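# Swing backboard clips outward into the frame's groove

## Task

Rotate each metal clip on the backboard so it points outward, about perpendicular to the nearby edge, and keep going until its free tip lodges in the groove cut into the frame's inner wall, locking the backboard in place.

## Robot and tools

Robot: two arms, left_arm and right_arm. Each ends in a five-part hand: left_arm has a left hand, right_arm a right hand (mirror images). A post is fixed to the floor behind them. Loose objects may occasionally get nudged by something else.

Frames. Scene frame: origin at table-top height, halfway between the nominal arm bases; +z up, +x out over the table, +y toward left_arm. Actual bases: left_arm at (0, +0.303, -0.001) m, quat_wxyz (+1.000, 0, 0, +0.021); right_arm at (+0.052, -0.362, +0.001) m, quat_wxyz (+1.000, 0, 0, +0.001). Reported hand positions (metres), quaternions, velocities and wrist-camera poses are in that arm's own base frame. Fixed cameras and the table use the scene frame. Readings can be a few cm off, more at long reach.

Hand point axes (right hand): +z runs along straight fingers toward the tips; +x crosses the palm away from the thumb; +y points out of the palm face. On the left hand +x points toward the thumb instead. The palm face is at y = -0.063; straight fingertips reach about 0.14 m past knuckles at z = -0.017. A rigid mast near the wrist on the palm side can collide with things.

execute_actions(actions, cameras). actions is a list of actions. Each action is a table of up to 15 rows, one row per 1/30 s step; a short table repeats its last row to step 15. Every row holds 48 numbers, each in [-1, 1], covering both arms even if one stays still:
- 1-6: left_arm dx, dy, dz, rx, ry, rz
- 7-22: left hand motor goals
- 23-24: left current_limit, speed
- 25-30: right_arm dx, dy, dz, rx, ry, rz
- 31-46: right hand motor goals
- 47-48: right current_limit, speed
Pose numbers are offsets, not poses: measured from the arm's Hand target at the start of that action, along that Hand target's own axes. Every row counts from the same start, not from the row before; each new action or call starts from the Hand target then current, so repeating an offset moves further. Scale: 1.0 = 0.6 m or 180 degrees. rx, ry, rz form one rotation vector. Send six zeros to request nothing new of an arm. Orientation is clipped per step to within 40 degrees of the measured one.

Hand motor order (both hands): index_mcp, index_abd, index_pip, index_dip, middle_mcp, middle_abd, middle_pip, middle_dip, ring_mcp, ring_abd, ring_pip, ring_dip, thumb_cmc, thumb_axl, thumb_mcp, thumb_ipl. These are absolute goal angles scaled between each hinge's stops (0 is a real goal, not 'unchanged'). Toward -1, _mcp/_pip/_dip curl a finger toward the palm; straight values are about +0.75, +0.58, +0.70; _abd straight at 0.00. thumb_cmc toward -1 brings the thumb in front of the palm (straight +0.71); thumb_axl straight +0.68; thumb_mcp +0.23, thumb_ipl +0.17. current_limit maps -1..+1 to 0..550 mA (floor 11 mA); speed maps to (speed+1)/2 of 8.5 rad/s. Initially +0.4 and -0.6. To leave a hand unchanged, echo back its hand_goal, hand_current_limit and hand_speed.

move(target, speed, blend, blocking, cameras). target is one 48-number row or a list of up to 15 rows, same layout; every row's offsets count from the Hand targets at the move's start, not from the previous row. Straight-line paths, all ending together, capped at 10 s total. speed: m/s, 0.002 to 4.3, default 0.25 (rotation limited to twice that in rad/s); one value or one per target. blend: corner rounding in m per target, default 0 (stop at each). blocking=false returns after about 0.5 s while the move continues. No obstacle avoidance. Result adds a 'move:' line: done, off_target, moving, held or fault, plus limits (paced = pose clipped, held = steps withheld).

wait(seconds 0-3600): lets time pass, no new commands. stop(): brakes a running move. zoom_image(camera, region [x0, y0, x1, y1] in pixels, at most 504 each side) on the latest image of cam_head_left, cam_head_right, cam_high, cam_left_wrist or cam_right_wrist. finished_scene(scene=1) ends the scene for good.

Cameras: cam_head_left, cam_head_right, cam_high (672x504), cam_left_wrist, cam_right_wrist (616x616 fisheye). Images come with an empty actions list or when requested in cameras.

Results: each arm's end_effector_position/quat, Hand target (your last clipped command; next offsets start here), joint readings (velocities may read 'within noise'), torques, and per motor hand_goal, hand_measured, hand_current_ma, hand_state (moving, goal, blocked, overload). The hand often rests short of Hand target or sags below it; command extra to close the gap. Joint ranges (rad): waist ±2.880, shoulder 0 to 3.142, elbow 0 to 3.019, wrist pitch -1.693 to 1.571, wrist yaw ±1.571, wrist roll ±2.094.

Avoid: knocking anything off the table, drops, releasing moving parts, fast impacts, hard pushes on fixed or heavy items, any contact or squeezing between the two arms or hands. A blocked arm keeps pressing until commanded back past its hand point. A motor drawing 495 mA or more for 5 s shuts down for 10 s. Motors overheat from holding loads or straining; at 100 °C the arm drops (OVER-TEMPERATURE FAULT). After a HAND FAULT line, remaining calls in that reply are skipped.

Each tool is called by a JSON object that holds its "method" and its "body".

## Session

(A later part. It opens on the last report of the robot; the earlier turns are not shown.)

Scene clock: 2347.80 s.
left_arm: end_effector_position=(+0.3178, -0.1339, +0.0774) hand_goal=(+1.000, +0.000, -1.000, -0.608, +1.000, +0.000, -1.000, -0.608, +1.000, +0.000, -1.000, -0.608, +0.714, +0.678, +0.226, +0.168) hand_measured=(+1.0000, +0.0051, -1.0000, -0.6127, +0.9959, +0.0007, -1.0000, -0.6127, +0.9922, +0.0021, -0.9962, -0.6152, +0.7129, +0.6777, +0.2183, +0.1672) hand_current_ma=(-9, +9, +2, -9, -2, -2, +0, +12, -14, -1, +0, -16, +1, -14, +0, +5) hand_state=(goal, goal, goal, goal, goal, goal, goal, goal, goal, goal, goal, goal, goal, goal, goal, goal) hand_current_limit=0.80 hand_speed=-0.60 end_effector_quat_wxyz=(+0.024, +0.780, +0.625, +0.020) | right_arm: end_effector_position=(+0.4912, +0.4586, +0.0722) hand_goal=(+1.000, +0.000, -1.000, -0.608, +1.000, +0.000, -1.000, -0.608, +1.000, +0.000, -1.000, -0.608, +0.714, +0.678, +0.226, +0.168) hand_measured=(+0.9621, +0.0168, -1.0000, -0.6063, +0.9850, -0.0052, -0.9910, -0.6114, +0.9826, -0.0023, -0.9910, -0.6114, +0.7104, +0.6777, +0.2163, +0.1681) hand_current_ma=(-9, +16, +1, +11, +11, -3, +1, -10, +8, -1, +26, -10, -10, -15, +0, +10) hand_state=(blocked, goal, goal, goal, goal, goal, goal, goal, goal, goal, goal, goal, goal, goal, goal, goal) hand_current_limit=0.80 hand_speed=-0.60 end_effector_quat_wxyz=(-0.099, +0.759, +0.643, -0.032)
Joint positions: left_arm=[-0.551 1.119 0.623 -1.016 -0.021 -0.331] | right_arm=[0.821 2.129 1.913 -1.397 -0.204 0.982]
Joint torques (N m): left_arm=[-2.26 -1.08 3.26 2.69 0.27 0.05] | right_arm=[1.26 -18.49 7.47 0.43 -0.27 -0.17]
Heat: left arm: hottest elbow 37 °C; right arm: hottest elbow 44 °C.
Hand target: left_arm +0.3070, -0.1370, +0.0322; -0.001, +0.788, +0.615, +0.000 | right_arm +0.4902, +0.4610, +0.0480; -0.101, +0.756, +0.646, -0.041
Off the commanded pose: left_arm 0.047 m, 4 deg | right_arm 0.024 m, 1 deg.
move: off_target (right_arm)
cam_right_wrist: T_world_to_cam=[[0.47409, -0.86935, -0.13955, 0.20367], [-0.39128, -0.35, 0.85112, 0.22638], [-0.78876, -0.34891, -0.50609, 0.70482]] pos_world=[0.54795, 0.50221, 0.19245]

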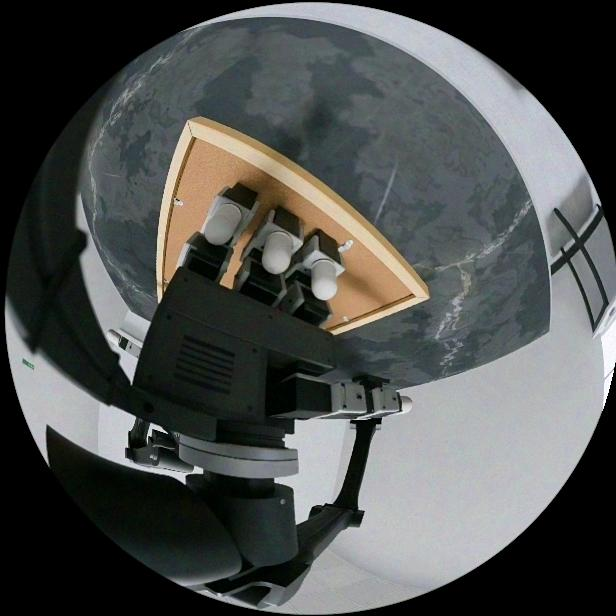

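{"method": "execute_actions", "body": {"actions": [[[0,0,0,0,0,0,1.0,0,-1.0,-0.608,1.0,0,-1.0,-0.608,1.0,0,-1.0,-0.608,0.714,0.678,0.226,0.168,0.8,-0.6,0,0.012,-0.005,0,0,0,1.0,0,-1.0,-0.608,1.0,0,-1.0,-0.608,1.0,0,-1.0,-0.608,0.714,0.678,0.226,0.168,0.8,-0.6]]], "cameras": ["cam_right_wrist"]}}

{"method": "zoom_image", "body": {"camera": "cam_right_wrist", "region": [300, 190, 370, 260]}}

Scene clock: 2351.00 s.
left_arm: end_effector_position=(+0.3178, -0.1339, +0.0774) hand_goal=(+1.000, +0.000, -1.000, -0.608, +1.000, +0.000, -1.000, -0.608, +1.000, +0.000, -1.000, -0.608, +0.714, +0.678, +0.226, +0.168) hand_measured=(+1.0000, +0.0051, -1.0000, -0.6127, +0.9959, +0.0021, -1.0000, -0.6127, +0.9910, +0.0021, -0.9962, -0.6140, +0.7129, +0.6777, +0.2183, +0.1681) hand_current_ma=(-3, +11, +7, -9, +0, -1, +10, +7, -11, -11, -3, -9, -9, -13, -5, +6) hand_state=(goal, goal, goal, goal, goal, goal, goal, goal, goal, goal, goal, goal, goal, goal, goal, goal) hand_current_limit=0.80 hand_speed=-0.60 end_effector_quat_wxyz=(+0.024, +0.780, +0.625, +0.020) | right_arm: end_effector_position=(+0.4912, +0.4585, +0.0717) hand_goal=(+1.000, +0.000, -1.000, -0.608, +1.000, +0.000, -1.000, -0.608, +1.000, +0.000, -1.000, -0.608, +0.714, +0.678, +0.226, +0.168) hand_measured=(+0.9621, +0.0183, -1.0000, -0.6076, +0.9850, -0.0066, -0.9910, -0.6114, +0.9826, -0.0023, -0.9910, -0.6101, +0.7104, +0.6777, +0.2163, +0.1672) hand_current_ma=(-25, +20, +13, +2, +15, +10, +3, -13, -14, -7, -2, +9, -2, -11, -2, -3) hand_state=(blocked, goal, goal, goal, goal, goal, goal, goal, goal, goal, goal, goal, goal, goal, goal, goal) hand_current_limit=0.80 hand_speed=-0.60 end_effector_quat_wxyz=(-0.099, +0.759, +0.643, -0.033)
Joint positions: left_arm=[-0.551 1.119 0.623 -1.016 -0.021 -0.331] | right_arm=[0.821 2.13 1.913 -1.397 -0.204 0.982]
Joint torques (N m): left_arm=[-2.26 -1.08 3.25 2.71 0.27 0.05] | right_arm=[0.44 -17.44 9.13 -0.12 -0.23 -0.24]
Heat: left arm: hottest elbow 37 °C; right arm: hottest elbow 44 °C.
Hand target: left_arm +0.3070, -0.1370, +0.0322; -0.001, +0.788, +0.615, +0.000 | right_arm +0.4977, +0.4596, +0.0492; -0.101, +0.756, +0.646, -0.041
Off the commanded pose: left_arm 0.047 m, 4 deg | right_arm 0.023 m, 1 deg.
cam_right_wrist: T_world_to_cam=[[0.47406, -0.86939, -0.13938, 0.20364], [-0.39084, -0.34963, 0.85147, 0.22647], [-0.78899, -0.34917, -0.50554, 0.70478]] pos_world=[0.54805, 0.50231, 0.19185]

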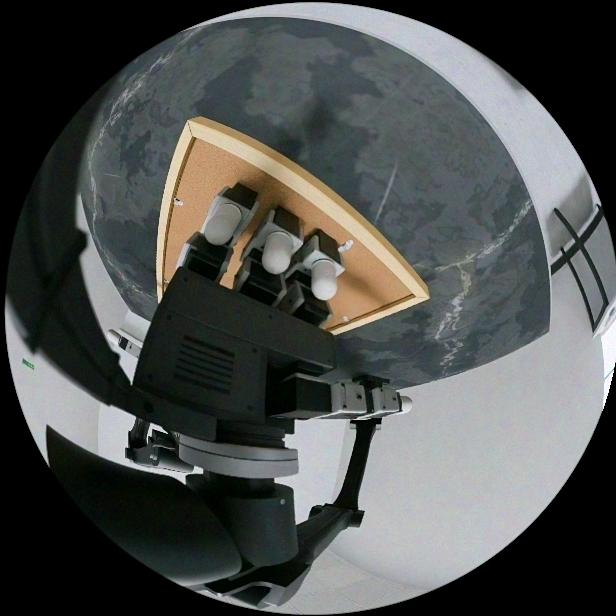

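Scaled by 7.200 from the camera's image (finer frame: 880x880).

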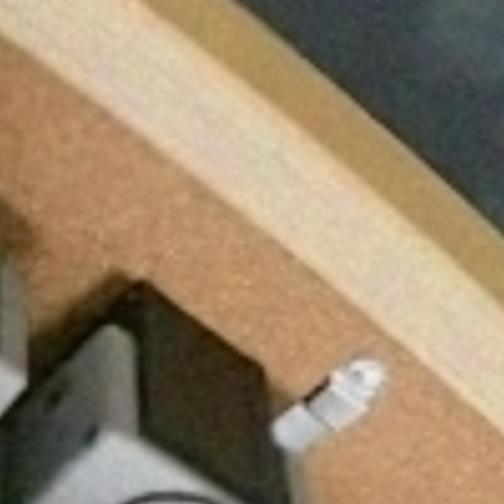

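{"method": "execute_actions", "body": {"actions": [[[0,0,0,0,0,0,1.0,0,-1.0,-0.608,1.0,0,-1.0,-0.608,1.0,0,-1.0,-0.608,0.714,0.678,0.226,0.168,0.8,-0.6,0,0.01,-0.008,0,0,0,1.0,0,-1.0,-0.608,1.0,0,-1.0,-0.608,1.0,0,-1.0,-0.608,0.714,0.678,0.226,0.168,0.8,-0.6]]], "cameras": ["cam_right_wrist"]}}

{"method": "zoom_image", "body": {"camera": "cam_right_wrist", "region": [300, 190, 370, 260]}}

Scene clock: 2353.67 s.
left_arm: end_effector_position=(+0.3178, -0.1339, +0.0774) hand_goal=(+1.000, +0.000, -1.000, -0.608, +1.000, +0.000, -1.000, -0.608, +1.000, +0.000, -1.000, -0.608, +0.714, +0.678, +0.226, +0.168) hand_measured=(+0.9995, +0.0051, -1.0000, -0.6127, +0.9959, +0.0021, -1.0000, -0.6127, +0.9910, +0.0021, -0.9974, -0.6140, +0.7129, +0.6777, +0.2183, +0.1681) hand_current_ma=(-8, +9, +2, -11, -3, -5, +10, -2, -12, -4, -3, -17, +0, -7, -7, -3) hand_state=(goal, goal, goal, goal, goal, goal, goal, goal, goal, goal, goal, goal, goal, goal, goal, goal) hand_current_limit=0.80 hand_speed=-0.60 end_effector_quat_wxyz=(+0.024, +0.780, +0.625, +0.020) | right_arm: end_effector_position=(+0.4943, +0.4547, +0.0710) hand_goal=(+1.000, +0.000, -1.000, -0.608, +1.000, +0.000, -1.000, -0.608, +1.000, +0.000, -1.000, -0.608, +0.714, +0.678, +0.226, +0.168) hand_measured=(+0.9597, +0.0197, -1.0000, -0.6063, +0.9838, -0.0066, -0.9923, -0.6114, +0.9826, -0.0023, -0.9897, -0.6114, +0.7104, +0.6777, +0.2163, +0.1681) hand_current_ma=(-15, +25, +15, +12, +6, -8, +11, +4, +2, -19, +17, +10, +2, -15, +0, +3) hand_state=(blocked, blocked, goal, goal, goal, goal, goal, goal, goal, goal, goal, goal, goal, goal, goal, goal) hand_current_limit=0.80 hand_speed=-0.60 end_effector_quat_wxyz=(-0.098, +0.762, +0.640, -0.035)
Joint positions: left_arm=[-0.551 1.119 0.623 -1.016 -0.021 -0.331] | right_arm=[0.814 2.132 1.916 -1.401 -0.204 0.982]
Joint torques (N m): left_arm=[-2.26 -1.14 3.25 2.71 0.28 0.06] | right_arm=[0.32 -17.08 10.62 -0.43 -0.22 -0.31]
Heat: left arm: hottest elbow 37 °C; right arm: hottest elbow 44 °C.
Hand target: left_arm +0.3070, -0.1370, +0.0322; -0.001, +0.788, +0.615, +0.000 | right_arm +0.5046, +0.4582, +0.0528; -0.101, +0.756, +0.645, -0.041
Off the commanded pose: left_arm 0.047 m, 4 deg | right_arm 0.021 m, 1 deg.
cam_right_wrist: T_world_to_cam=[[0.46736, -0.87323, -0.138, 0.20371], [-0.39089, -0.34412, 0.85369, 0.22418], [-0.79296, -0.34503, -0.50216, 0.70537]] pos_world=[0.55175, 0.49841, 0.19094]

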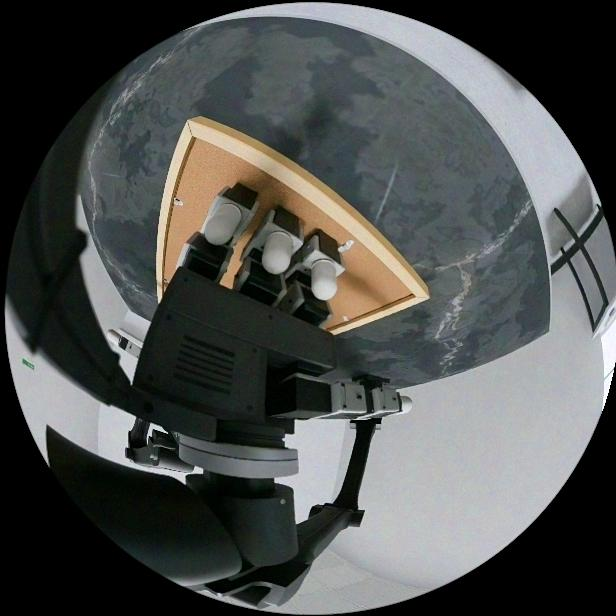

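Scaled by 7.200 from the camera's image (finer frame: 880x880).

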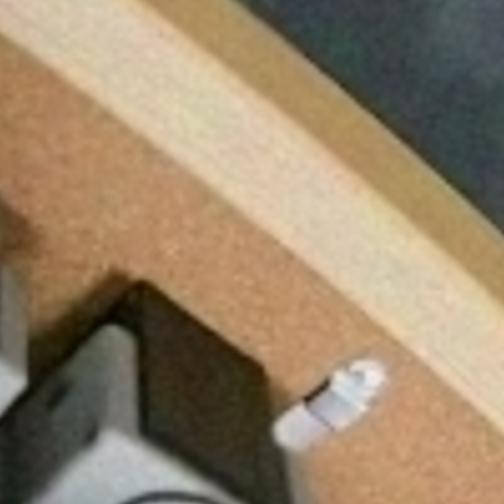

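{"method": "execute_actions", "body": {"actions": [[[0,0,0,0,0,0,1.0,0,-1.0,-0.608,1.0,0,-1.0,-0.608,1.0,0,-1.0,-0.608,0.714,0.678,0.226,0.168,0.8,-0.6,0,0,-0.03,0,0,0,1.0,0,-1.0,-0.608,1.0,0,-1.0,-0.608,1.0,0,-1.0,-0.608,0.714,0.678,0.226,0.168,0.8,-0.6]]], "cameras": ["cam_right_wrist"]}}

{"method": "zoom_image", "body": {"camera": "cam_right_wrist", "region": [300, 190, 370, 260]}}

Scene clock: 2356.10 s.
left_arm: end_effector_position=(+0.3178, -0.1339, +0.0774) hand_goal=(+1.000, +0.000, -1.000, -0.608, +1.000, +0.000, -1.000, -0.608, +1.000, +0.000, -1.000, -0.608, +0.714, +0.678, +0.226, +0.168) hand_measured=(+0.9995, +0.0051, -1.0000, -0.6127, +0.9959, +0.0007, -1.0000, -0.6127, +0.9910, +0.0021, -0.9974, -0.6140, +0.7129, +0.6777, +0.2183, +0.1681) hand_current_ma=(-11, +8, +9, -9, -2, -6, +5, +4, -7, -18, -6, -9, -6, -14, +0, +2) hand_state=(goal, goal, goal, goal, goal, goal, goal, goal, goal, goal, goal, goal, goal, goal, goal, goal) hand_current_limit=0.80 hand_speed=-0.60 end_effector_quat_wxyz=(+0.024, +0.780, +0.625, +0.020) | right_arm: end_effector_position=(+0.4960, +0.4504, +0.0712) hand_goal=(+1.000, +0.000, -1.000, -0.608, +1.000, +0.000, -1.000, -0.608, +1.000, +0.000, -1.000, -0.608, +0.714, +0.678, +0.226, +0.168) hand_measured=(+0.9609, +0.0197, -0.9987, -0.6076, +0.9850, -0.0052, -0.9923, -0.6114, +0.9814, -0.0023, -0.9910, -0.6101, +0.7104, +0.6777, +0.2163, +0.1681) hand_current_ma=(-19, +3, +11, +7, +8, -3, -5, +3, -12, +2, +17, +2, -4, -9, +5, +8) hand_state=(blocked, goal, goal, goal, goal, goal, goal, goal, goal, goal, goal, goal, goal, goal, goal, goal) hand_current_limit=0.80 hand_speed=-0.60 end_effector_quat_wxyz=(-0.097, +0.760, +0.641, -0.047)
Joint positions: left_arm=[-0.551 1.119 0.623 -1.016 -0.021 -0.331] | right_arm=[0.807 2.145 1.939 -1.44 -0.204 0.969]
Joint torques (N m): left_arm=[-2.26 -1.08 3.26 2.7 0.28 0.05] | right_arm=[0.15 -18.67 11.55 -0.72 -0.19 -0.26]
Heat: left arm: hottest elbow 37 °C; right arm: hottest elbow 44 °C.
Hand target: left_arm +0.3070, -0.1370, +0.0322; -0.001, +0.788, +0.615, +0.000 | right_arm +0.5081, +0.4564, +0.0704; -0.101, +0.756, +0.645, -0.041
Off the commanded pose: left_arm 0.047 m, 4 deg | right_arm 0.014 m, 1 deg.
cam_right_wrist: T_world_to_cam=[[0.47076, -0.87249, -0.13093, 0.19659], [-0.3732, -0.3314, 0.86655, 0.2078], [-0.79944, -0.35908, -0.48162, 0.71331]] pos_world=[0.55525, 0.49652, 0.18922]

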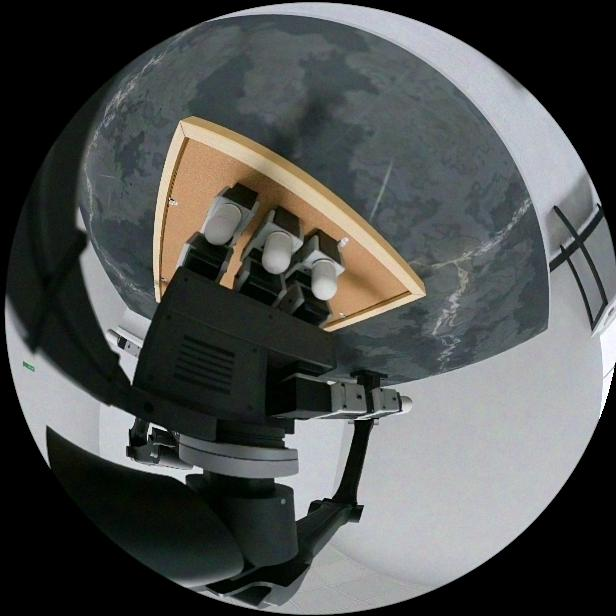

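Scaled by 7.200 from the camera's image (finer frame: 880x880).

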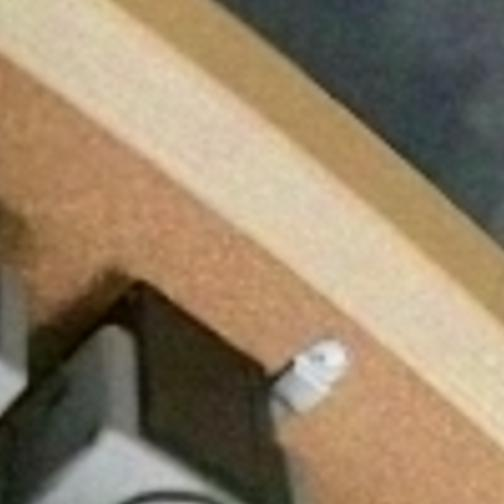

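{"method": "execute_actions", "body": {"actions": [[[0,0,0,0,0,0,1.0,0,-1.0,-0.608,1.0,0,-1.0,-0.608,1.0,0,-1.0,-0.608,0.714,0.678,0.226,0.168,0.8,-0.6,0.003,0.01,-0.003,0,0,0,1.0,0,-1.0,-0.608,1.0,0,-1.0,-0.608,1.0,0,-1.0,-0.608,0.714,0.678,0.226,0.168,0.8,-0.6]]], "cameras": ["cam_right_wrist"]}}

{"method": "zoom_image", "body": {"camera": "cam_right_wrist", "region": [300, 190, 370, 260]}}

Scene clock: 2358.77 s.
left_arm: end_effector_position=(+0.3178, -0.1339, +0.0774) hand_goal=(+1.000, +0.000, -1.000, -0.608, +1.000, +0.000, -1.000, -0.608, +1.000, +0.000, -1.000, -0.608, +0.714, +0.678, +0.226, +0.168) hand_measured=(+1.0000, +0.0051, -1.0000, -0.6127, +0.9959, +0.0021, -1.0000, -0.6127, +0.9910, +0.0021, -0.9974, -0.6140, +0.7129, +0.6767, +0.2183, +0.1672) hand_current_ma=(-3, +6, +3, -6, -1, -11, +2, +4, -7, -5, +2, -14, -6, -10, -7, +3) hand_state=(goal, goal, goal, goal, goal, goal, goal, goal, goal, goal, goal, goal, goal, goal, goal, goal) hand_current_limit=0.80 hand_speed=-0.60 end_effector_quat_wxyz=(+0.024, +0.780, +0.625, +0.020) | right_arm: end_effector_position=(+0.5017, +0.4506, +0.0713) hand_goal=(+1.000, +0.000, -1.000, -0.608, +1.000, +0.000, -1.000, -0.608, +1.000, +0.000, -1.000, -0.608, +0.714, +0.678, +0.226, +0.168) hand_measured=(+0.9645, +0.0197, -1.0000, -0.6076, +0.9850, -0.0052, -0.9910, -0.6114, +0.9814, -0.0023, -0.9897, -0.6114, +0.7104, +0.6777, +0.2163, +0.1681) hand_current_ma=(-4, +9, +12, -11, +3, -12, +4, +3, +4, +6, +8, +2, +1, -13, -4, +6) hand_state=(blocked, goal, goal, goal, goal, goal, goal, goal, goal, goal, goal, goal, goal, goal, goal, goal) hand_current_limit=0.80 hand_speed=-0.60 end_effector_quat_wxyz=(-0.097, +0.761, +0.640, -0.049)
Joint positions: left_arm=[-0.551 1.119 0.623 -1.016 -0.021 -0.331] | right_arm=[0.801 2.161 1.966 -1.455 -0.204 0.966]
Joint torques (N m): left_arm=[-2.2 -1.08 3.28 2.71 0.27 0.05] | right_arm=[0.32 -18.96 11.58 -0.73 -0.17 -0.26]
Heat: left arm: hottest elbow 36 °C; right arm: hottest elbow 44 °C.
Hand target: left_arm +0.3070, -0.1370, +0.0322; -0.001, +0.788, +0.615, +0.000 | right_arm +0.5145, +0.4571, +0.0710; -0.101, +0.756, +0.645, -0.041
Off the commanded pose: left_arm 0.047 m, 4 deg | right_arm 0.014 m, 1 deg.
cam_right_wrist: T_world_to_cam=[[0.46772, -0.87424, -0.13018, 0.19635], [-0.37206, -0.32833, 0.8682, 0.20783], [-0.80175, -0.35763, -0.47884, 0.71838]] pos_world=[0.56145, 0.49681, 0.18911]

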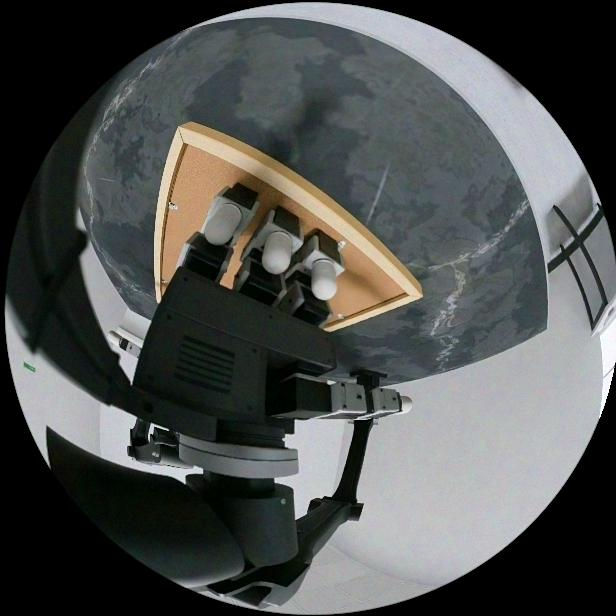

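Scaled by 7.200 from the camera's image (finer frame: 880x880).

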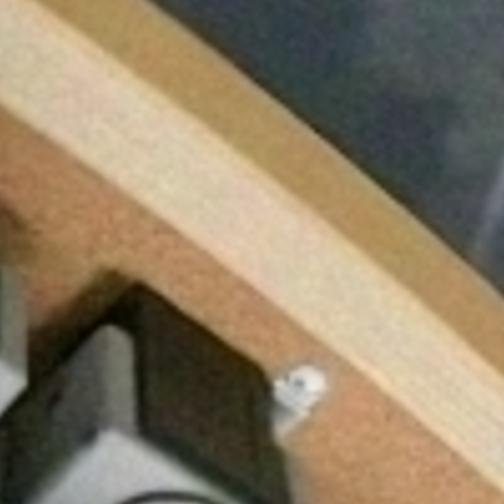

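{"method": "execute_actions", "body": {"actions": [[[0,0,0,0,0,0,1.0,0,-1.0,-0.608,1.0,0,-1.0,-0.608,1.0,0,-1.0,-0.608,0.714,0.678,0.226,0.168,0.8,-0.6,-0.005,-0.015,0.002,0,0,0,1.0,0,-1.0,-0.608,1.0,0,-1.0,-0.608,1.0,0,-1.0,-0.608,0.714,0.678,0.226,0.168,0.8,-0.6]]], "cameras": ["cam_right_wrist"]}}

{"method": "zoom_image", "body": {"camera": "cam_right_wrist", "region": [300, 190, 370, 260]}}

Scene clock: 2362.23 s.
left_arm: end_effector_position=(+0.3178, -0.1339, +0.0774) hand_goal=(+1.000, +0.000, -1.000, -0.608, +1.000, +0.000, -1.000, -0.608, +1.000, +0.000, -1.000, -0.608, +0.714, +0.678, +0.226, +0.168) hand_measured=(+1.0000, +0.0065, -1.0000, -0.6127, +0.9959, +0.0021, -1.0000, -0.6127, +0.9910, +0.0021, -0.9974, -0.6140, +0.7129, +0.6777, +0.2183, +0.1681) hand_current_ma=(-6, +3, +7, -5, -1, +2, +7, +6, -12, +1, -8, -11, -2, -6, -3, +11) hand_state=(goal, goal, goal, goal, goal, goal, goal, goal, goal, goal, goal, goal, goal, goal, goal, goal) hand_current_limit=0.80 hand_speed=-0.60 end_effector_quat_wxyz=(+0.024, +0.780, +0.625, +0.020) | right_arm: end_effector_position=(+0.5017, +0.4506, +0.0713) hand_goal=(+1.000, +0.000, -1.000, -0.608, +1.000, +0.000, -1.000, -0.608, +1.000, +0.000, -1.000, -0.608, +0.714, +0.678, +0.226, +0.168) hand_measured=(+0.9657, +0.0197, -1.0000, -0.6063, +0.9838, -0.0052, -0.9923, -0.6127, +0.9814, -0.0023, -0.9910, -0.6114, +0.7104, +0.6777, +0.2163, +0.1681) hand_current_ma=(-7, +10, +11, +5, +10, -5, -10, -11, -14, +0, +0, +8, +4, -15, -2, +8) hand_state=(blocked, goal, goal, goal, goal, goal, goal, goal, goal, goal, goal, goal, goal, goal, goal, goal) hand_current_limit=0.80 hand_speed=-0.60 end_effector_quat_wxyz=(-0.097, +0.761, +0.640, -0.049)
Joint positions: left_arm=[-0.551 1.119 0.623 -1.016 -0.021 -0.331] | right_arm=[0.801 2.161 1.966 -1.455 -0.204 0.966]
Joint torques (N m): left_arm=[-2.26 -1.14 3.26 2.71 0.28 0.05] | right_arm=[1.08 -20.54 8.84 -0.18 -0.2 -0.19]
Heat: left arm: hottest elbow 36 °C; right arm: hottest elbow 44 °C.
Hand target: left_arm +0.3070, -0.1370, +0.0322; -0.001, +0.788, +0.615, +0.000 | right_arm +0.5051, +0.4556, +0.0715; -0.101, +0.756, +0.645, -0.041
Off the commanded pose: left_arm 0.047 m, 4 deg | right_arm 0.006 m, 1 deg.
cam_right_wrist: T_world_to_cam=[[0.46772, -0.87424, -0.13018, 0.19635], [-0.37206, -0.32833, 0.8682, 0.20783], [-0.80175, -0.35763, -0.47884, 0.71838]] pos_world=[0.56145, 0.49681, 0.18911]

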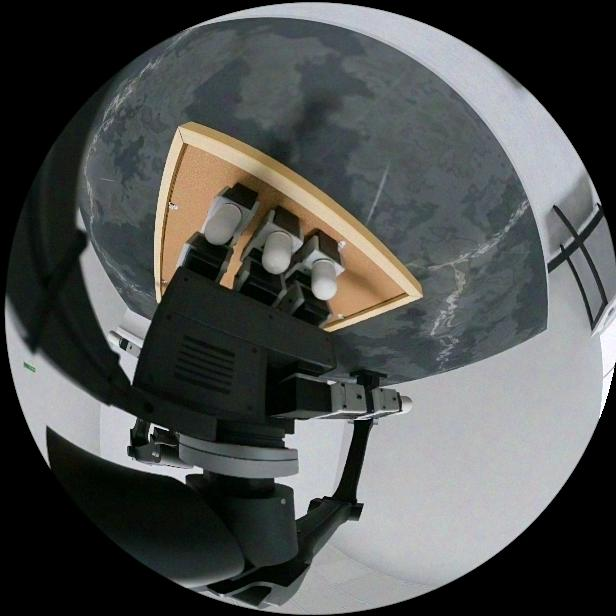

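Scaled by 7.200 from the camera's image (finer frame: 880x880).

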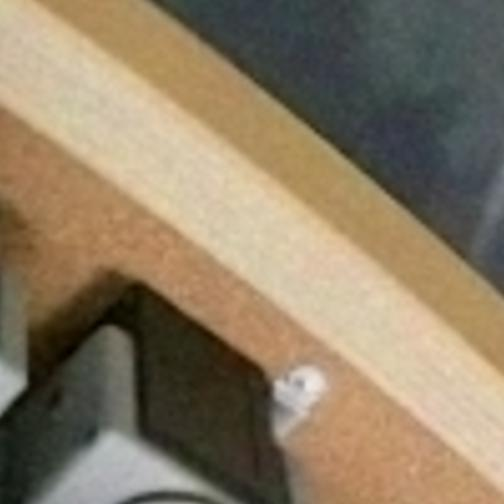

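{"method": "execute_actions", "body": {"actions": [[[0,0,0,0,0,0,1.0,0,-1.0,-0.608,1.0,0,-1.0,-0.608,1.0,0,-1.0,-0.608,0.714,0.678,0.226,0.168,0.8,-0.6,-0.01,-0.012,0.004,0,0,0,1.0,0,-1.0,-0.608,1.0,0,-1.0,-0.608,1.0,0,-1.0,-0.608,0.714,0.678,0.226,0.168,0.8,-0.6]]], "cameras": ["cam_right_wrist"]}}

{"method": "zoom_image", "body": {"camera": "cam_right_wrist", "region": [300, 190, 370, 260]}}

Scene clock: 2364.90 s.
left_arm: end_effector_position=(+0.3178, -0.1339, +0.0774) hand_goal=(+1.000, +0.000, -1.000, -0.608, +1.000, +0.000, -1.000, -0.608, +1.000, +0.000, -1.000, -0.608, +0.714, +0.678, +0.226, +0.168) hand_measured=(+1.0000, +0.0036, -1.0000, -0.6127, +0.9959, +0.0007, -1.0000, -0.6127, +0.9910, +0.0021, -0.9974, -0.6140, +0.7129, +0.6767, +0.2183, +0.1681) hand_current_ma=(-4, +4, +5, -10, +8, -3, -1, +5, -11, -8, +0, -9, -6, -13, -8, +3) hand_state=(goal, goal, goal, goal, goal, goal, goal, goal, goal, goal, goal, goal, goal, goal, goal, goal) hand_current_limit=0.80 hand_speed=-0.60 end_effector_quat_wxyz=(+0.024, +0.780, +0.625, +0.020) | right_arm: end_effector_position=(+0.4987, +0.4483, +0.0716) hand_goal=(+1.000, +0.000, -1.000, -0.608, +1.000, +0.000, -1.000, -0.608, +1.000, +0.000, -1.000, -0.608, +0.714, +0.678, +0.226, +0.168) hand_measured=(+0.9633, +0.0095, -1.0000, -0.6063, +0.9838, -0.0023, -0.9910, -0.6114, +0.9814, -0.0008, -0.9910, -0.6114, +0.7104, +0.6767, +0.2163, +0.1681) hand_current_ma=(-12, -2, +7, +4, +13, -5, +6, +8, -14, -6, +16, -1, -1, -12, +8, -3) hand_state=(blocked, goal, goal, goal, goal, goal, goal, goal, goal, goal, goal, goal, goal, goal, goal, goal) hand_current_limit=0.80 hand_speed=-0.60 end_effector_quat_wxyz=(-0.099, +0.757, +0.644, -0.045)
Joint positions: left_arm=[-0.551 1.119 0.623 -1.016 -0.021 -0.331] | right_arm=[0.801 2.141 1.934 -1.435 -0.205 0.955]
Joint torques (N m): left_arm=[-2.26 -1.14 3.25 2.7 0.27 0.05] | right_arm=[1.32 -21.19 7.57 0.02 -0.18 -0.14]
Heat: left arm: hottest elbow 36 °C; right arm: hottest elbow 44 °C.
Hand target: left_arm +0.3070, -0.1370, +0.0322; -0.001, +0.788, +0.615, +0.000 | right_arm +0.4967, +0.4509, +0.0702; -0.101, +0.756, +0.645, -0.041
Off the commanded pose: left_arm 0.047 m, 4 deg | right_arm 0.004 m, 1 deg.
cam_right_wrist: T_world_to_cam=[[0.47735, -0.86825, -0.13515, 0.18869], [-0.37272, -0.33935, 0.86367, 0.21137], [-0.79575, -0.36191, -0.4856, 0.71473]] pos_world=[0.55745, 0.49422, 0.19002]

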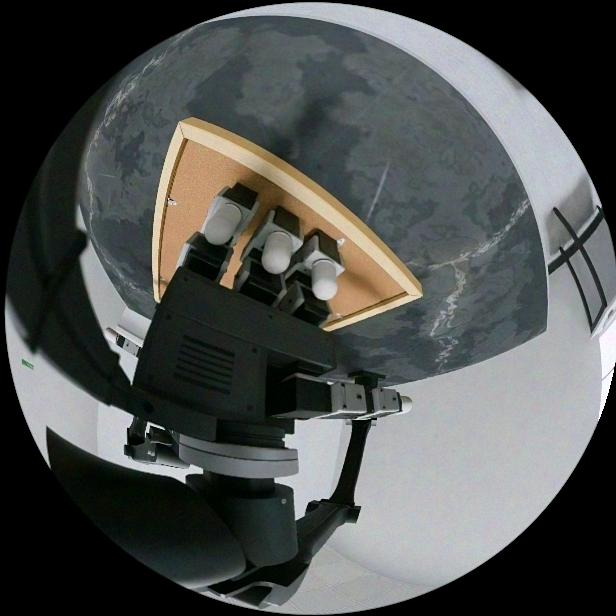

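Scaled by 7.200 from the camera's image (finer frame: 880x880).

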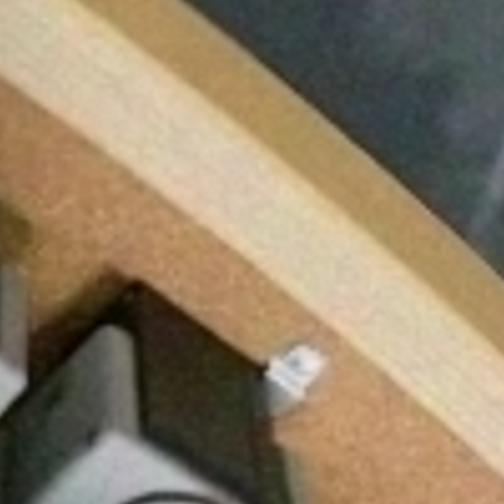

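{"method": "execute_actions", "body": {"actions": [[[0,0,0,0,0,0,1.0,0,-1.0,-0.608,1.0,0,-1.0,-0.608,1.0,0,-1.0,-0.608,0.714,0.678,0.226,0.168,0.8,-0.6,-0.017,0,0,0,0,0,1.0,0,-1.0,-0.608,1.0,0,-1.0,-0.608,1.0,0,-1.0,-0.608,0.714,0.678,0.226,0.168,0.8,-0.6]]], "cameras": ["cam_right_wrist"]}}

{"method": "zoom_image", "body": {"camera": "cam_right_wrist", "region": [300, 190, 370, 260]}}

Scene clock: 2367.97 s.
left_arm: end_effector_position=(+0.3178, -0.1339, +0.0774) hand_goal=(+1.000, +0.000, -1.000, -0.608, +1.000, +0.000, -1.000, -0.608, +1.000, +0.000, -1.000, -0.608, +0.714, +0.678, +0.226, +0.168) hand_measured=(+1.0000, +0.0051, -1.0000, -0.6127, +0.9959, +0.0007, -1.0000, -0.6127, +0.9910, +0.0021, -0.9974, -0.6140, +0.7142, +0.6777, +0.2183, +0.1672) hand_current_ma=(-3, +8, +2, -13, +0, -13, +0, +12, -7, -7, -4, -6, -1, -9, +0, +2) hand_state=(goal, goal, goal, goal, goal, goal, goal, goal, goal, goal, goal, goal, goal, goal, goal, goal) hand_current_limit=0.80 hand_speed=-0.60 end_effector_quat_wxyz=(+0.024, +0.780, +0.625, +0.020) | right_arm: end_effector_position=(+0.4953, +0.4469, +0.0724) hand_goal=(+1.000, +0.000, -1.000, -0.608, +1.000, +0.000, -1.000, -0.608, +1.000, +0.000, -1.000, -0.608, +0.714, +0.678, +0.226, +0.168) hand_measured=(+0.9633, -0.0140, -1.0000, -0.6063, +0.9850, -0.0023, -0.9910, -0.6114, +0.9826, -0.0008, -0.9897, -0.6114, +0.7104, +0.6767, +0.2163, +0.1672) hand_current_ma=(-9, +7, +12, -4, +14, -15, +20, +8, -9, -5, +8, -4, +0, -10, +0, +12) hand_state=(blocked, goal, goal, goal, goal, goal, goal, goal, goal, goal, goal, goal, goal, goal, goal, goal) hand_current_limit=0.80 hand_speed=-0.60 end_effector_quat_wxyz=(-0.103, +0.756, +0.645, -0.036)
Joint positions: left_arm=[-0.551 1.119 0.623 -1.016 -0.021 -0.331] | right_arm=[0.801 2.117 1.895 -1.403 -0.213 0.953]
Joint torques (N m): left_arm=[-2.26 -1.08 3.26 2.7 0.27 0.05] | right_arm=[0.56 -20.6 7.46 -0.12 -0.17 -0.22]
Heat: left arm: hottest elbow 36 °C; right arm: hottest elbow 44 °C.
Hand target: left_arm +0.3070, -0.1370, +0.0322; -0.001, +0.788, +0.615, +0.000 | right_arm +0.4951, +0.4409, +0.0696; -0.101, +0.756, +0.645, -0.041
Off the commanded pose: left_arm 0.047 m, 4 deg | right_arm 0.007 m, 1 deg.
cam_right_wrist: T_world_to_cam=[[0.47924, -0.86517, -0.14769, 0.18783], [-0.37833, -0.35546, 0.8547, 0.21957], [-0.79196, -0.35373, -0.49767, 0.70722]] pos_world=[0.55315, 0.49072, 0.19204]

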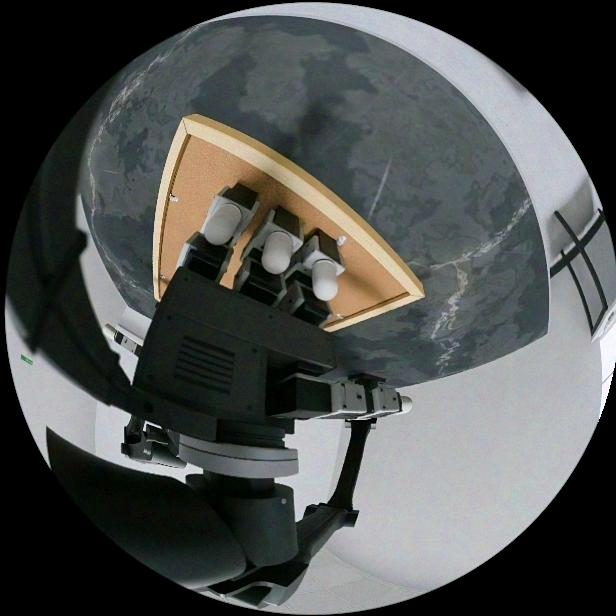

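Scaled by 7.200 from the camera's image (finer frame: 880x880).

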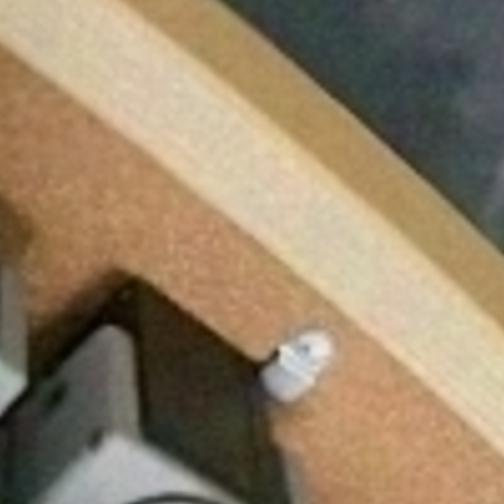

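{"method": "execute_actions", "body": {"actions": [[[0,0,0,0,0,0,1.0,0,-1.0,-0.608,1.0,0,-1.0,-0.608,1.0,0,-1.0,-0.608,0.714,0.678,0.226,0.168,0.8,-0.6,-0.01,0.012,0,0,0,0,1.0,0,-1.0,-0.608,1.0,0,-1.0,-0.608,1.0,0,-1.0,-0.608,0.714,0.678,0.226,0.168,0.8,-0.6]]], "cameras": ["cam_right_wrist"]}}

{"method": "zoom_image", "body": {"camera": "cam_right_wrist", "region": [300, 190, 370, 260]}}

Scene clock: 2370.53 s.
left_arm: end_effector_position=(+0.3178, -0.1339, +0.0774) hand_goal=(+1.000, +0.000, -1.000, -0.608, +1.000, +0.000, -1.000, -0.608, +1.000, +0.000, -1.000, -0.608, +0.714, +0.678, +0.226, +0.168) hand_measured=(+1.0000, +0.0051, -1.0000, -0.6127, +0.9959, +0.0021, -1.0000, -0.6127, +0.9910, +0.0021, -0.9974, -0.6140, +0.7142, +0.6767, +0.2183, +0.1672) hand_current_ma=(-9, +5, +4, -10, +1, -11, -1, +10, -16, -3, -11, -8, -2, -7, -3, -1) hand_state=(goal, goal, goal, goal, goal, goal, goal, goal, goal, goal, goal, goal, goal, goal, goal, goal) hand_current_limit=0.80 hand_speed=-0.60 end_effector_quat_wxyz=(+0.024, +0.780, +0.625, +0.020) | right_arm: end_effector_position=(+0.4958, +0.4466, +0.0723) hand_goal=(+1.000, +0.000, -1.000, -0.608, +1.000, +0.000, -1.000, -0.608, +1.000, +0.000, -1.000, -0.608, +0.714, +0.678, +0.226, +0.168) hand_measured=(+0.9693, -0.0140, -1.0000, -0.6076, +0.9838, -0.0008, -0.9910, -0.6114, +0.9826, -0.0008, -0.9910, -0.6114, +0.7092, +0.6777, +0.2163, +0.1681) hand_current_ma=(-21, +9, +6, +6, +9, -2, -2, -4, +3, -8, -5, -2, +7, -7, +2, +9) hand_state=(blocked, goal, goal, goal, goal, goal, goal, goal, goal, goal, goal, goal, goal, goal, goal, goal) hand_current_limit=0.80 hand_speed=-0.60 end_effector_quat_wxyz=(-0.105, +0.753, +0.649, -0.036)
Joint positions: left_arm=[-0.551 1.119 0.623 -1.016 -0.021 -0.331] | right_arm=[0.798 2.115 1.891 -1.401 -0.216 0.941]
Joint torques (N m): left_arm=[-2.2 -1.14 3.26 2.7 0.28 0.05] | right_arm=[-0.26 -20.48 7.31 -0.09 -0.11 -0.24]
Heat: left arm: hottest shoulder 35 °C; right arm: hottest elbow 44 °C.
Hand target: left_arm +0.3070, -0.1370, +0.0322; -0.001, +0.788, +0.615, +0.000 | right_arm +0.5010, +0.4340, +0.0677; -0.101, +0.756, +0.645, -0.041
Off the commanded pose: left_arm 0.047 m, 4 deg | right_arm 0.014 m, 1 deg.
cam_right_wrist: T_world_to_cam=[[0.48734, -0.8599, -0.15189, 0.18124], [-0.37422, -0.36282, 0.85342, 0.22104], [-0.78896, -0.35906, -0.49861, 0.70846]] pos_world=[0.55334, 0.49043, 0.19214]

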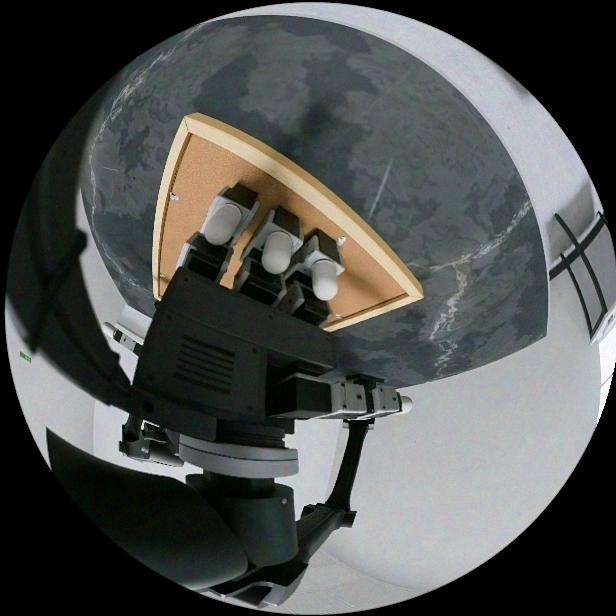

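Scaled by 7.200 from the camera's image (finer frame: 880x880).

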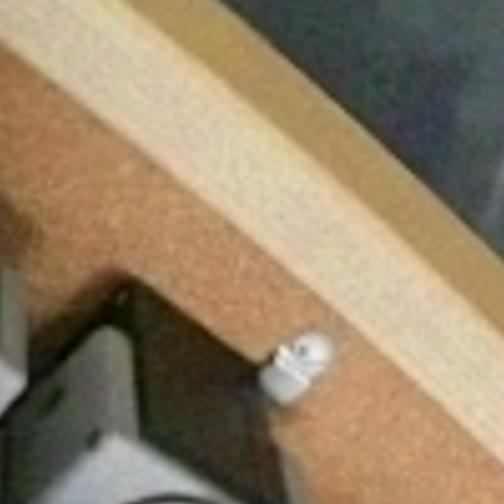

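{"method": "execute_actions", "body": {"actions": [[[0,0,0,0,0,0,1.0,0,-1.0,-0.608,1.0,0,-1.0,-0.608,1.0,0,-1.0,-0.608,0.714,0.678,0.226,0.168,0.8,-0.6,-0.015,0.003,0,0,0,0,1.0,0,-1.0,-0.608,1.0,0,-1.0,-0.608,1.0,0,-1.0,-0.608,0.714,0.678,0.226,0.168,0.8,-0.6]]], "cameras": ["cam_right_wrist"]}}

{"method": "zoom_image", "body": {"camera": "cam_right_wrist", "region": [300, 190, 370, 260]}}

Scene clock: 2372.43 s.
left_arm: end_effector_position=(+0.3178, -0.1339, +0.0774) hand_goal=(+1.000, +0.000, -1.000, -0.608, +1.000, +0.000, -1.000, -0.608, +1.000, +0.000, -1.000, -0.608, +0.714, +0.678, +0.226, +0.168) hand_measured=(+1.0000, +0.0051, -1.0000, -0.6127, +0.9959, +0.0007, -1.0000, -0.6127, +0.9910, +0.0021, -0.9962, -0.6140, +0.7129, +0.6777, +0.2183, +0.1672) hand_current_ma=(-11, +10, +0, -9, +2, -5, -1, +9, -3, -6, +7, -15, -5, -11, -4, +3) hand_state=(goal, goal, goal, goal, goal, goal, goal, goal, goal, goal, goal, goal, goal, goal, goal, goal) hand_current_limit=0.80 hand_speed=-0.60 end_effector_quat_wxyz=(+0.024, +0.780, +0.625, +0.020) | right_arm: end_effector_position=(+0.4959, +0.4408, +0.0728) hand_goal=(+1.000, +0.000, -1.000, -0.608, +1.000, +0.000, -1.000, -0.608, +1.000, +0.000, -1.000, -0.608, +0.714, +0.678, +0.226, +0.168) hand_measured=(+0.9874, -0.0330, -1.0000, -0.6063, +0.9838, -0.0008, -0.9910, -0.6114, +0.9826, -0.0008, -0.9910, -0.6114, +0.7092, +0.6777, +0.2163, +0.1672) hand_current_ma=(-5, -8, +11, +11, +6, +8, +1, -1, -13, -2, -6, -9, -7, -17, -6, +2) hand_state=(goal, blocked, goal, goal, goal, goal, goal, goal, goal, goal, goal, goal, goal, goal, goal, goal) hand_current_limit=0.80 hand_speed=-0.60 end_effector_quat_wxyz=(-0.106, +0.751, +0.651, -0.033)
Joint positions: left_arm=[-0.551 1.119 0.623 -1.016 -0.021 -0.331] | right_arm=[0.791 2.097 1.863 -1.386 -0.218 0.929]
Joint torques (N m): left_arm=[-2.32 -1.14 3.26 2.69 0.28 0.05] | right_arm=[-0.44 -20.19 7.19 -0.21 0 -0.22]
Heat: left arm: hottest shoulder 35 °C; right arm: hottest elbow 44 °C.
Hand target: left_arm +0.3070, -0.1370, +0.0322; -0.001, +0.788, +0.615, +0.000 | right_arm +0.5014, +0.4249, +0.0667; -0.101, +0.756, +0.645, -0.041
Off the commanded pose: left_arm 0.047 m, 4 deg | right_arm 0.018 m, 1 deg.
cam_right_wrist: T_world_to_cam=[[0.49185, -0.85662, -0.15586, 0.17287], [-0.37557, -0.37023, 0.84963, 0.22269], [-0.78551, -0.35935, -0.50382, 0.70543]] pos_world=[0.55274, 0.48403, 0.19314]

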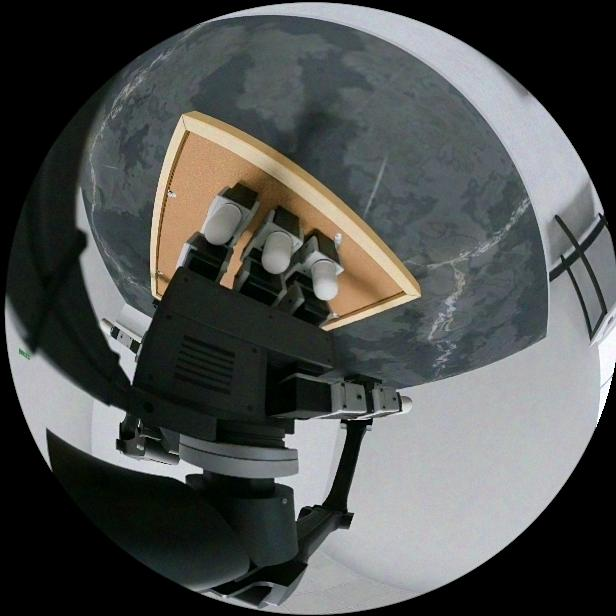

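Scaled by 7.200 from the camera's image (finer frame: 880x880).

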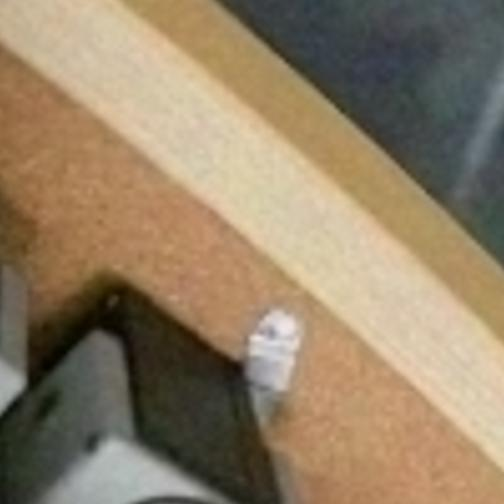

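{"method": "execute_actions", "body": {"actions": [[[0,0,0,0,0,0,1.0,0,-1.0,-0.608,1.0,0,-1.0,-0.608,1.0,0,-1.0,-0.608,0.714,0.678,0.226,0.168,0.8,-0.6,-0.013,0.003,0,0,0,0,1.0,0,-1.0,-0.608,1.0,0,-1.0,-0.608,1.0,0,-1.0,-0.608,0.714,0.678,0.226,0.168,0.8,-0.6]]], "cameras": ["cam_right_wrist"]}}

{"method": "zoom_image", "body": {"camera": "cam_right_wrist", "region": [300, 190, 370, 260]}}

Scene clock: 2374.70 s.
left_arm: end_effector_position=(+0.3181, -0.1341, +0.0775) hand_goal=(+1.000, +0.000, -1.000, -0.608, +1.000, +0.000, -1.000, -0.608, +1.000, +0.000, -1.000, -0.608, +0.714, +0.678, +0.226, +0.168) hand_measured=(+1.0000, +0.0051, -1.0000, -0.6127, +0.9959, +0.0021, -1.0000, -0.6127, +0.9910, +0.0021, -0.9974, -0.6140, +0.7129, +0.6777, +0.2193, +0.1681) hand_current_ma=(-8, +10, -2, -6, -3, -8, +7, +8, -10, -4, -6, -8, -5, -11, -5, +3) hand_state=(goal, goal, goal, goal, goal, goal, goal, goal, goal, goal, goal, goal, goal, goal, goal, goal) hand_current_limit=0.80 hand_speed=-0.60 end_effector_quat_wxyz=(+0.025, +0.780, +0.625, +0.020) | right_arm: end_effector_position=(+0.4936, +0.4259, +0.0717) hand_goal=(+1.000, +0.000, -1.000, -0.608, +1.000, +0.000, -1.000, -0.608, +1.000, +0.000, -1.000, -0.608, +0.714, +0.678, +0.226, +0.168) hand_measured=(+0.9995, -0.0286, -1.0000, -0.6038, +0.9850, -0.0023, -0.9910, -0.6127, +0.9826, -0.0008, -0.9910, -0.6114, +0.7092, +0.6767, +0.2163, +0.1681) hand_current_ma=(+1, +2, +1, +3, -12, +1, -3, +6, -5, -6, +8, +3, -4, -6, +14, +12) hand_state=(goal, blocked, goal, goal, goal, goal, goal, goal, goal, goal, goal, goal, goal, goal, goal, goal) hand_current_limit=0.80 hand_speed=-0.60 end_effector_quat_wxyz=(-0.107, +0.757, +0.643, -0.042)
Joint positions: left_arm=[-0.551 1.119 0.623 -1.015 -0.021 -0.331] | right_arm=[0.777 2.08 1.833 -1.392 -0.219 0.933]
Joint torques (N m): left_arm=[-2.32 -1.14 3.26 2.71 0.27 0.06] | right_arm=[-0.44 -20.07 7.5 -0.08 0.01 -0.26]
Heat: left arm: hottest shoulder 35 °C; right arm: hottest elbow 44 °C.
Hand target: left_arm +0.3070, -0.1370, +0.0322; -0.001, +0.788, +0.615, +0.000 | right_arm +0.5018, +0.4169, +0.0659; -0.101, +0.756, +0.645, -0.041
Off the commanded pose: left_arm 0.047 m, 4 deg | right_arm 0.014 m, 1 deg.
cam_right_wrist: T_world_to_cam=[[0.47375, -0.86748, -0.15176, 0.17439], [-0.36926, -0.35212, 0.86003, 0.20568], [-0.7995, -0.3514, -0.48715, 0.70008]] pos_world=[0.55305, 0.46972, 0.19062]

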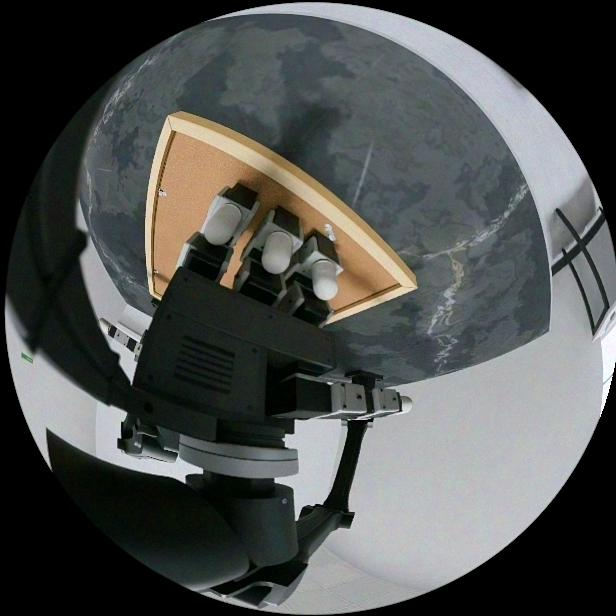

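Scaled by 7.200 from the camera's image (finer frame: 880x880).

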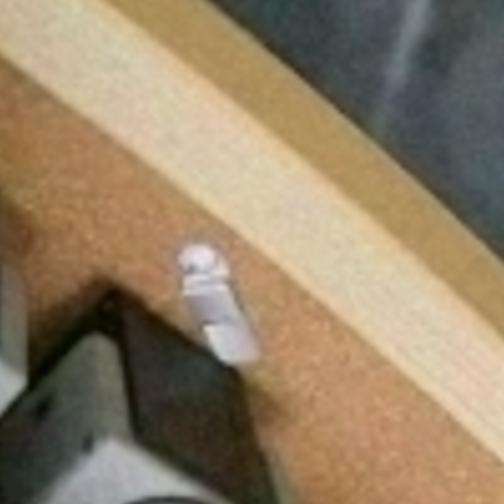

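{"method": "move", "body": {"target": [[0,0,0,0,0,0,1.0,0,-1.0,-0.608,1.0,0,-1.0,-0.608,1.0,0,-1.0,-0.608,0.714,0.678,0.226,0.168,0.8,-0.6,0.0103,-0.034,-0.1013,0,0,0,1.0,0,-1.0,-0.608,1.0,0,-1.0,-0.608,1.0,0,-1.0,-0.608,0.714,0.678,0.226,0.168,0.8,-0.6],[0,0,0,0,0,0,1.0,0,-1.0,-0.608,1.0,0,-1.0,-0.608,1.0,0,-1.0,-0.608,0.714,0.678,0.226,0.168,0.8,-0.6,-0.16,-0.0557,-0.0917,0,-0.0283,0,-0.05,0,-1.0,-0.608,1.0,0,-1.0,-0.608,1.0,0,-1.0,-0.608,0.714,0.678,0.226,0.168,0.8,-0.6]], "speed": [0.06,0.1], "cameras": ["cam_right_wrist","cam_high"]}}

{"method": "zoom_image", "body": {"camera": "cam_right_wrist", "region": [190, 140, 290, 240]}}

Scene clock: 2385.90 s.
left_arm: end_effector_position=(+0.3181, -0.1341, +0.0775) hand_goal=(+1.000, +0.000, -1.000, -0.608, +1.000, +0.000, -1.000, -0.608, +1.000, +0.000, -1.000, -0.608, +0.714, +0.678, +0.226, +0.168) hand_measured=(+1.0000, +0.0051, -1.0000, -0.6127, +0.9959, +0.0007, -1.0000, -0.6127, +0.9910, +0.0021, -0.9962, -0.6152, +0.7129, +0.6777, +0.2183, +0.1672) hand_current_ma=(-12, +5, +1, -3, -2, -4, +0, +3, -3, -8, -10, -11, -5, -7, +0, +0) hand_state=(goal, goal, goal, goal, goal, goal, goal, goal, goal, goal, goal, goal, goal, goal, goal, goal) hand_current_limit=0.80 hand_speed=-0.60 end_effector_quat_wxyz=(+0.025, +0.780, +0.625, +0.020) | right_arm: end_effector_position=(+0.4640, +0.3223, +0.1186) hand_goal=(-0.050, +0.000, -1.000, -0.608, +1.000, +0.000, -1.000, -0.608, +1.000, +0.000, -1.000, -0.608, +0.714, +0.678, +0.226, +0.168) hand_measured=(+0.0046, -0.0213, -0.9936, -0.6089, +0.9850, -0.0023, -0.9910, -0.6114, +0.9826, -0.0008, -0.9910, -0.6114, +0.7092, +0.6777, +0.2163, +0.1681) hand_current_ma=(+12, +4, +20, +5, +5, -2, -8, -7, -13, -5, +15, -14, +8, -15, +0, +21) hand_state=(blocked, blocked, goal, goal, goal, goal, goal, goal, goal, goal, goal, goal, goal, goal, goal, goal) hand_current_limit=0.80 hand_speed=-0.60 end_effector_quat_wxyz=(-0.069, +0.756, +0.646, -0.078)
Joint positions: left_arm=[-0.551 1.119 0.623 -1.015 -0.021 -0.331] | right_arm=[0.704 1.859 1.605 -1.475 -0.138 0.851]
Joint torques (N m): left_arm=[-2.26 -1.08 3.25 2.71 0.28 0.05] | right_arm=[0.15 -17.44 7.72 -0.08 -0.08 -0.24]
Heat: left arm: hottest shoulder 35 °C; right arm: hottest elbow 43 °C.
Hand target: left_arm +0.3070, -0.1370, +0.0322; -0.001, +0.788, +0.615, +0.000 | right_arm +0.4643, +0.3220, +0.1200; -0.072, +0.753, +0.649, -0.075
Off the commanded pose: left_arm 0.047 m, 4 deg | right_arm 0.001 m, 1 deg.
move: done
cam_right_wrist: T_world_to_cam=[[0.48781, -0.87051, -0.06525, 0.08984], [-0.35781, -0.26757, 0.89464, 0.0813], [-0.79625, -0.41307, -0.442, 0.6759]] pos_world=[0.52344, 0.37915, 0.23187]
Images, in order (width x height): cam_high 672x504, cam_right_wrist 616x616.

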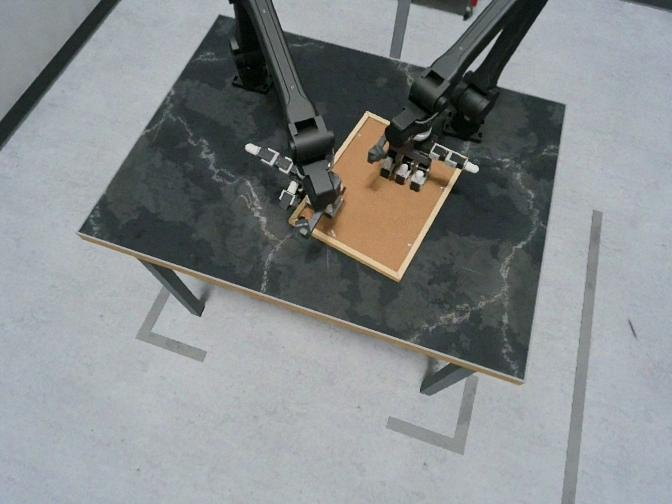

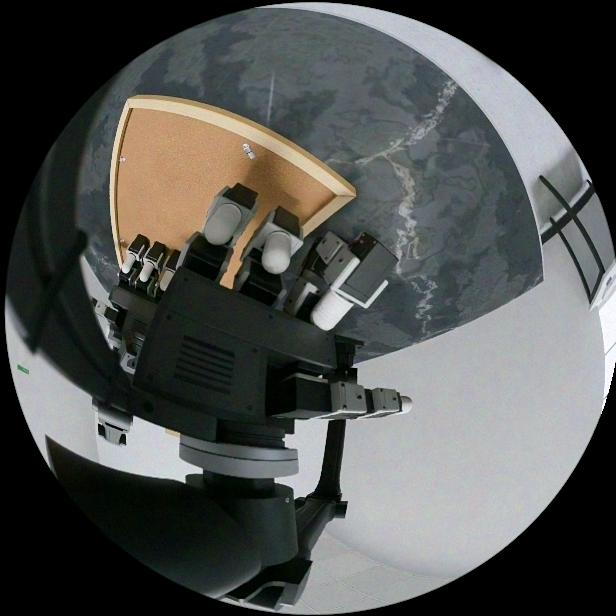

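Scaled by 5.040 from the camera's image (finer frame: 880x880).

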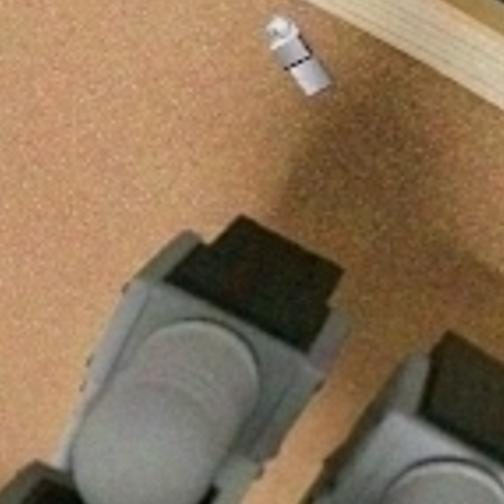

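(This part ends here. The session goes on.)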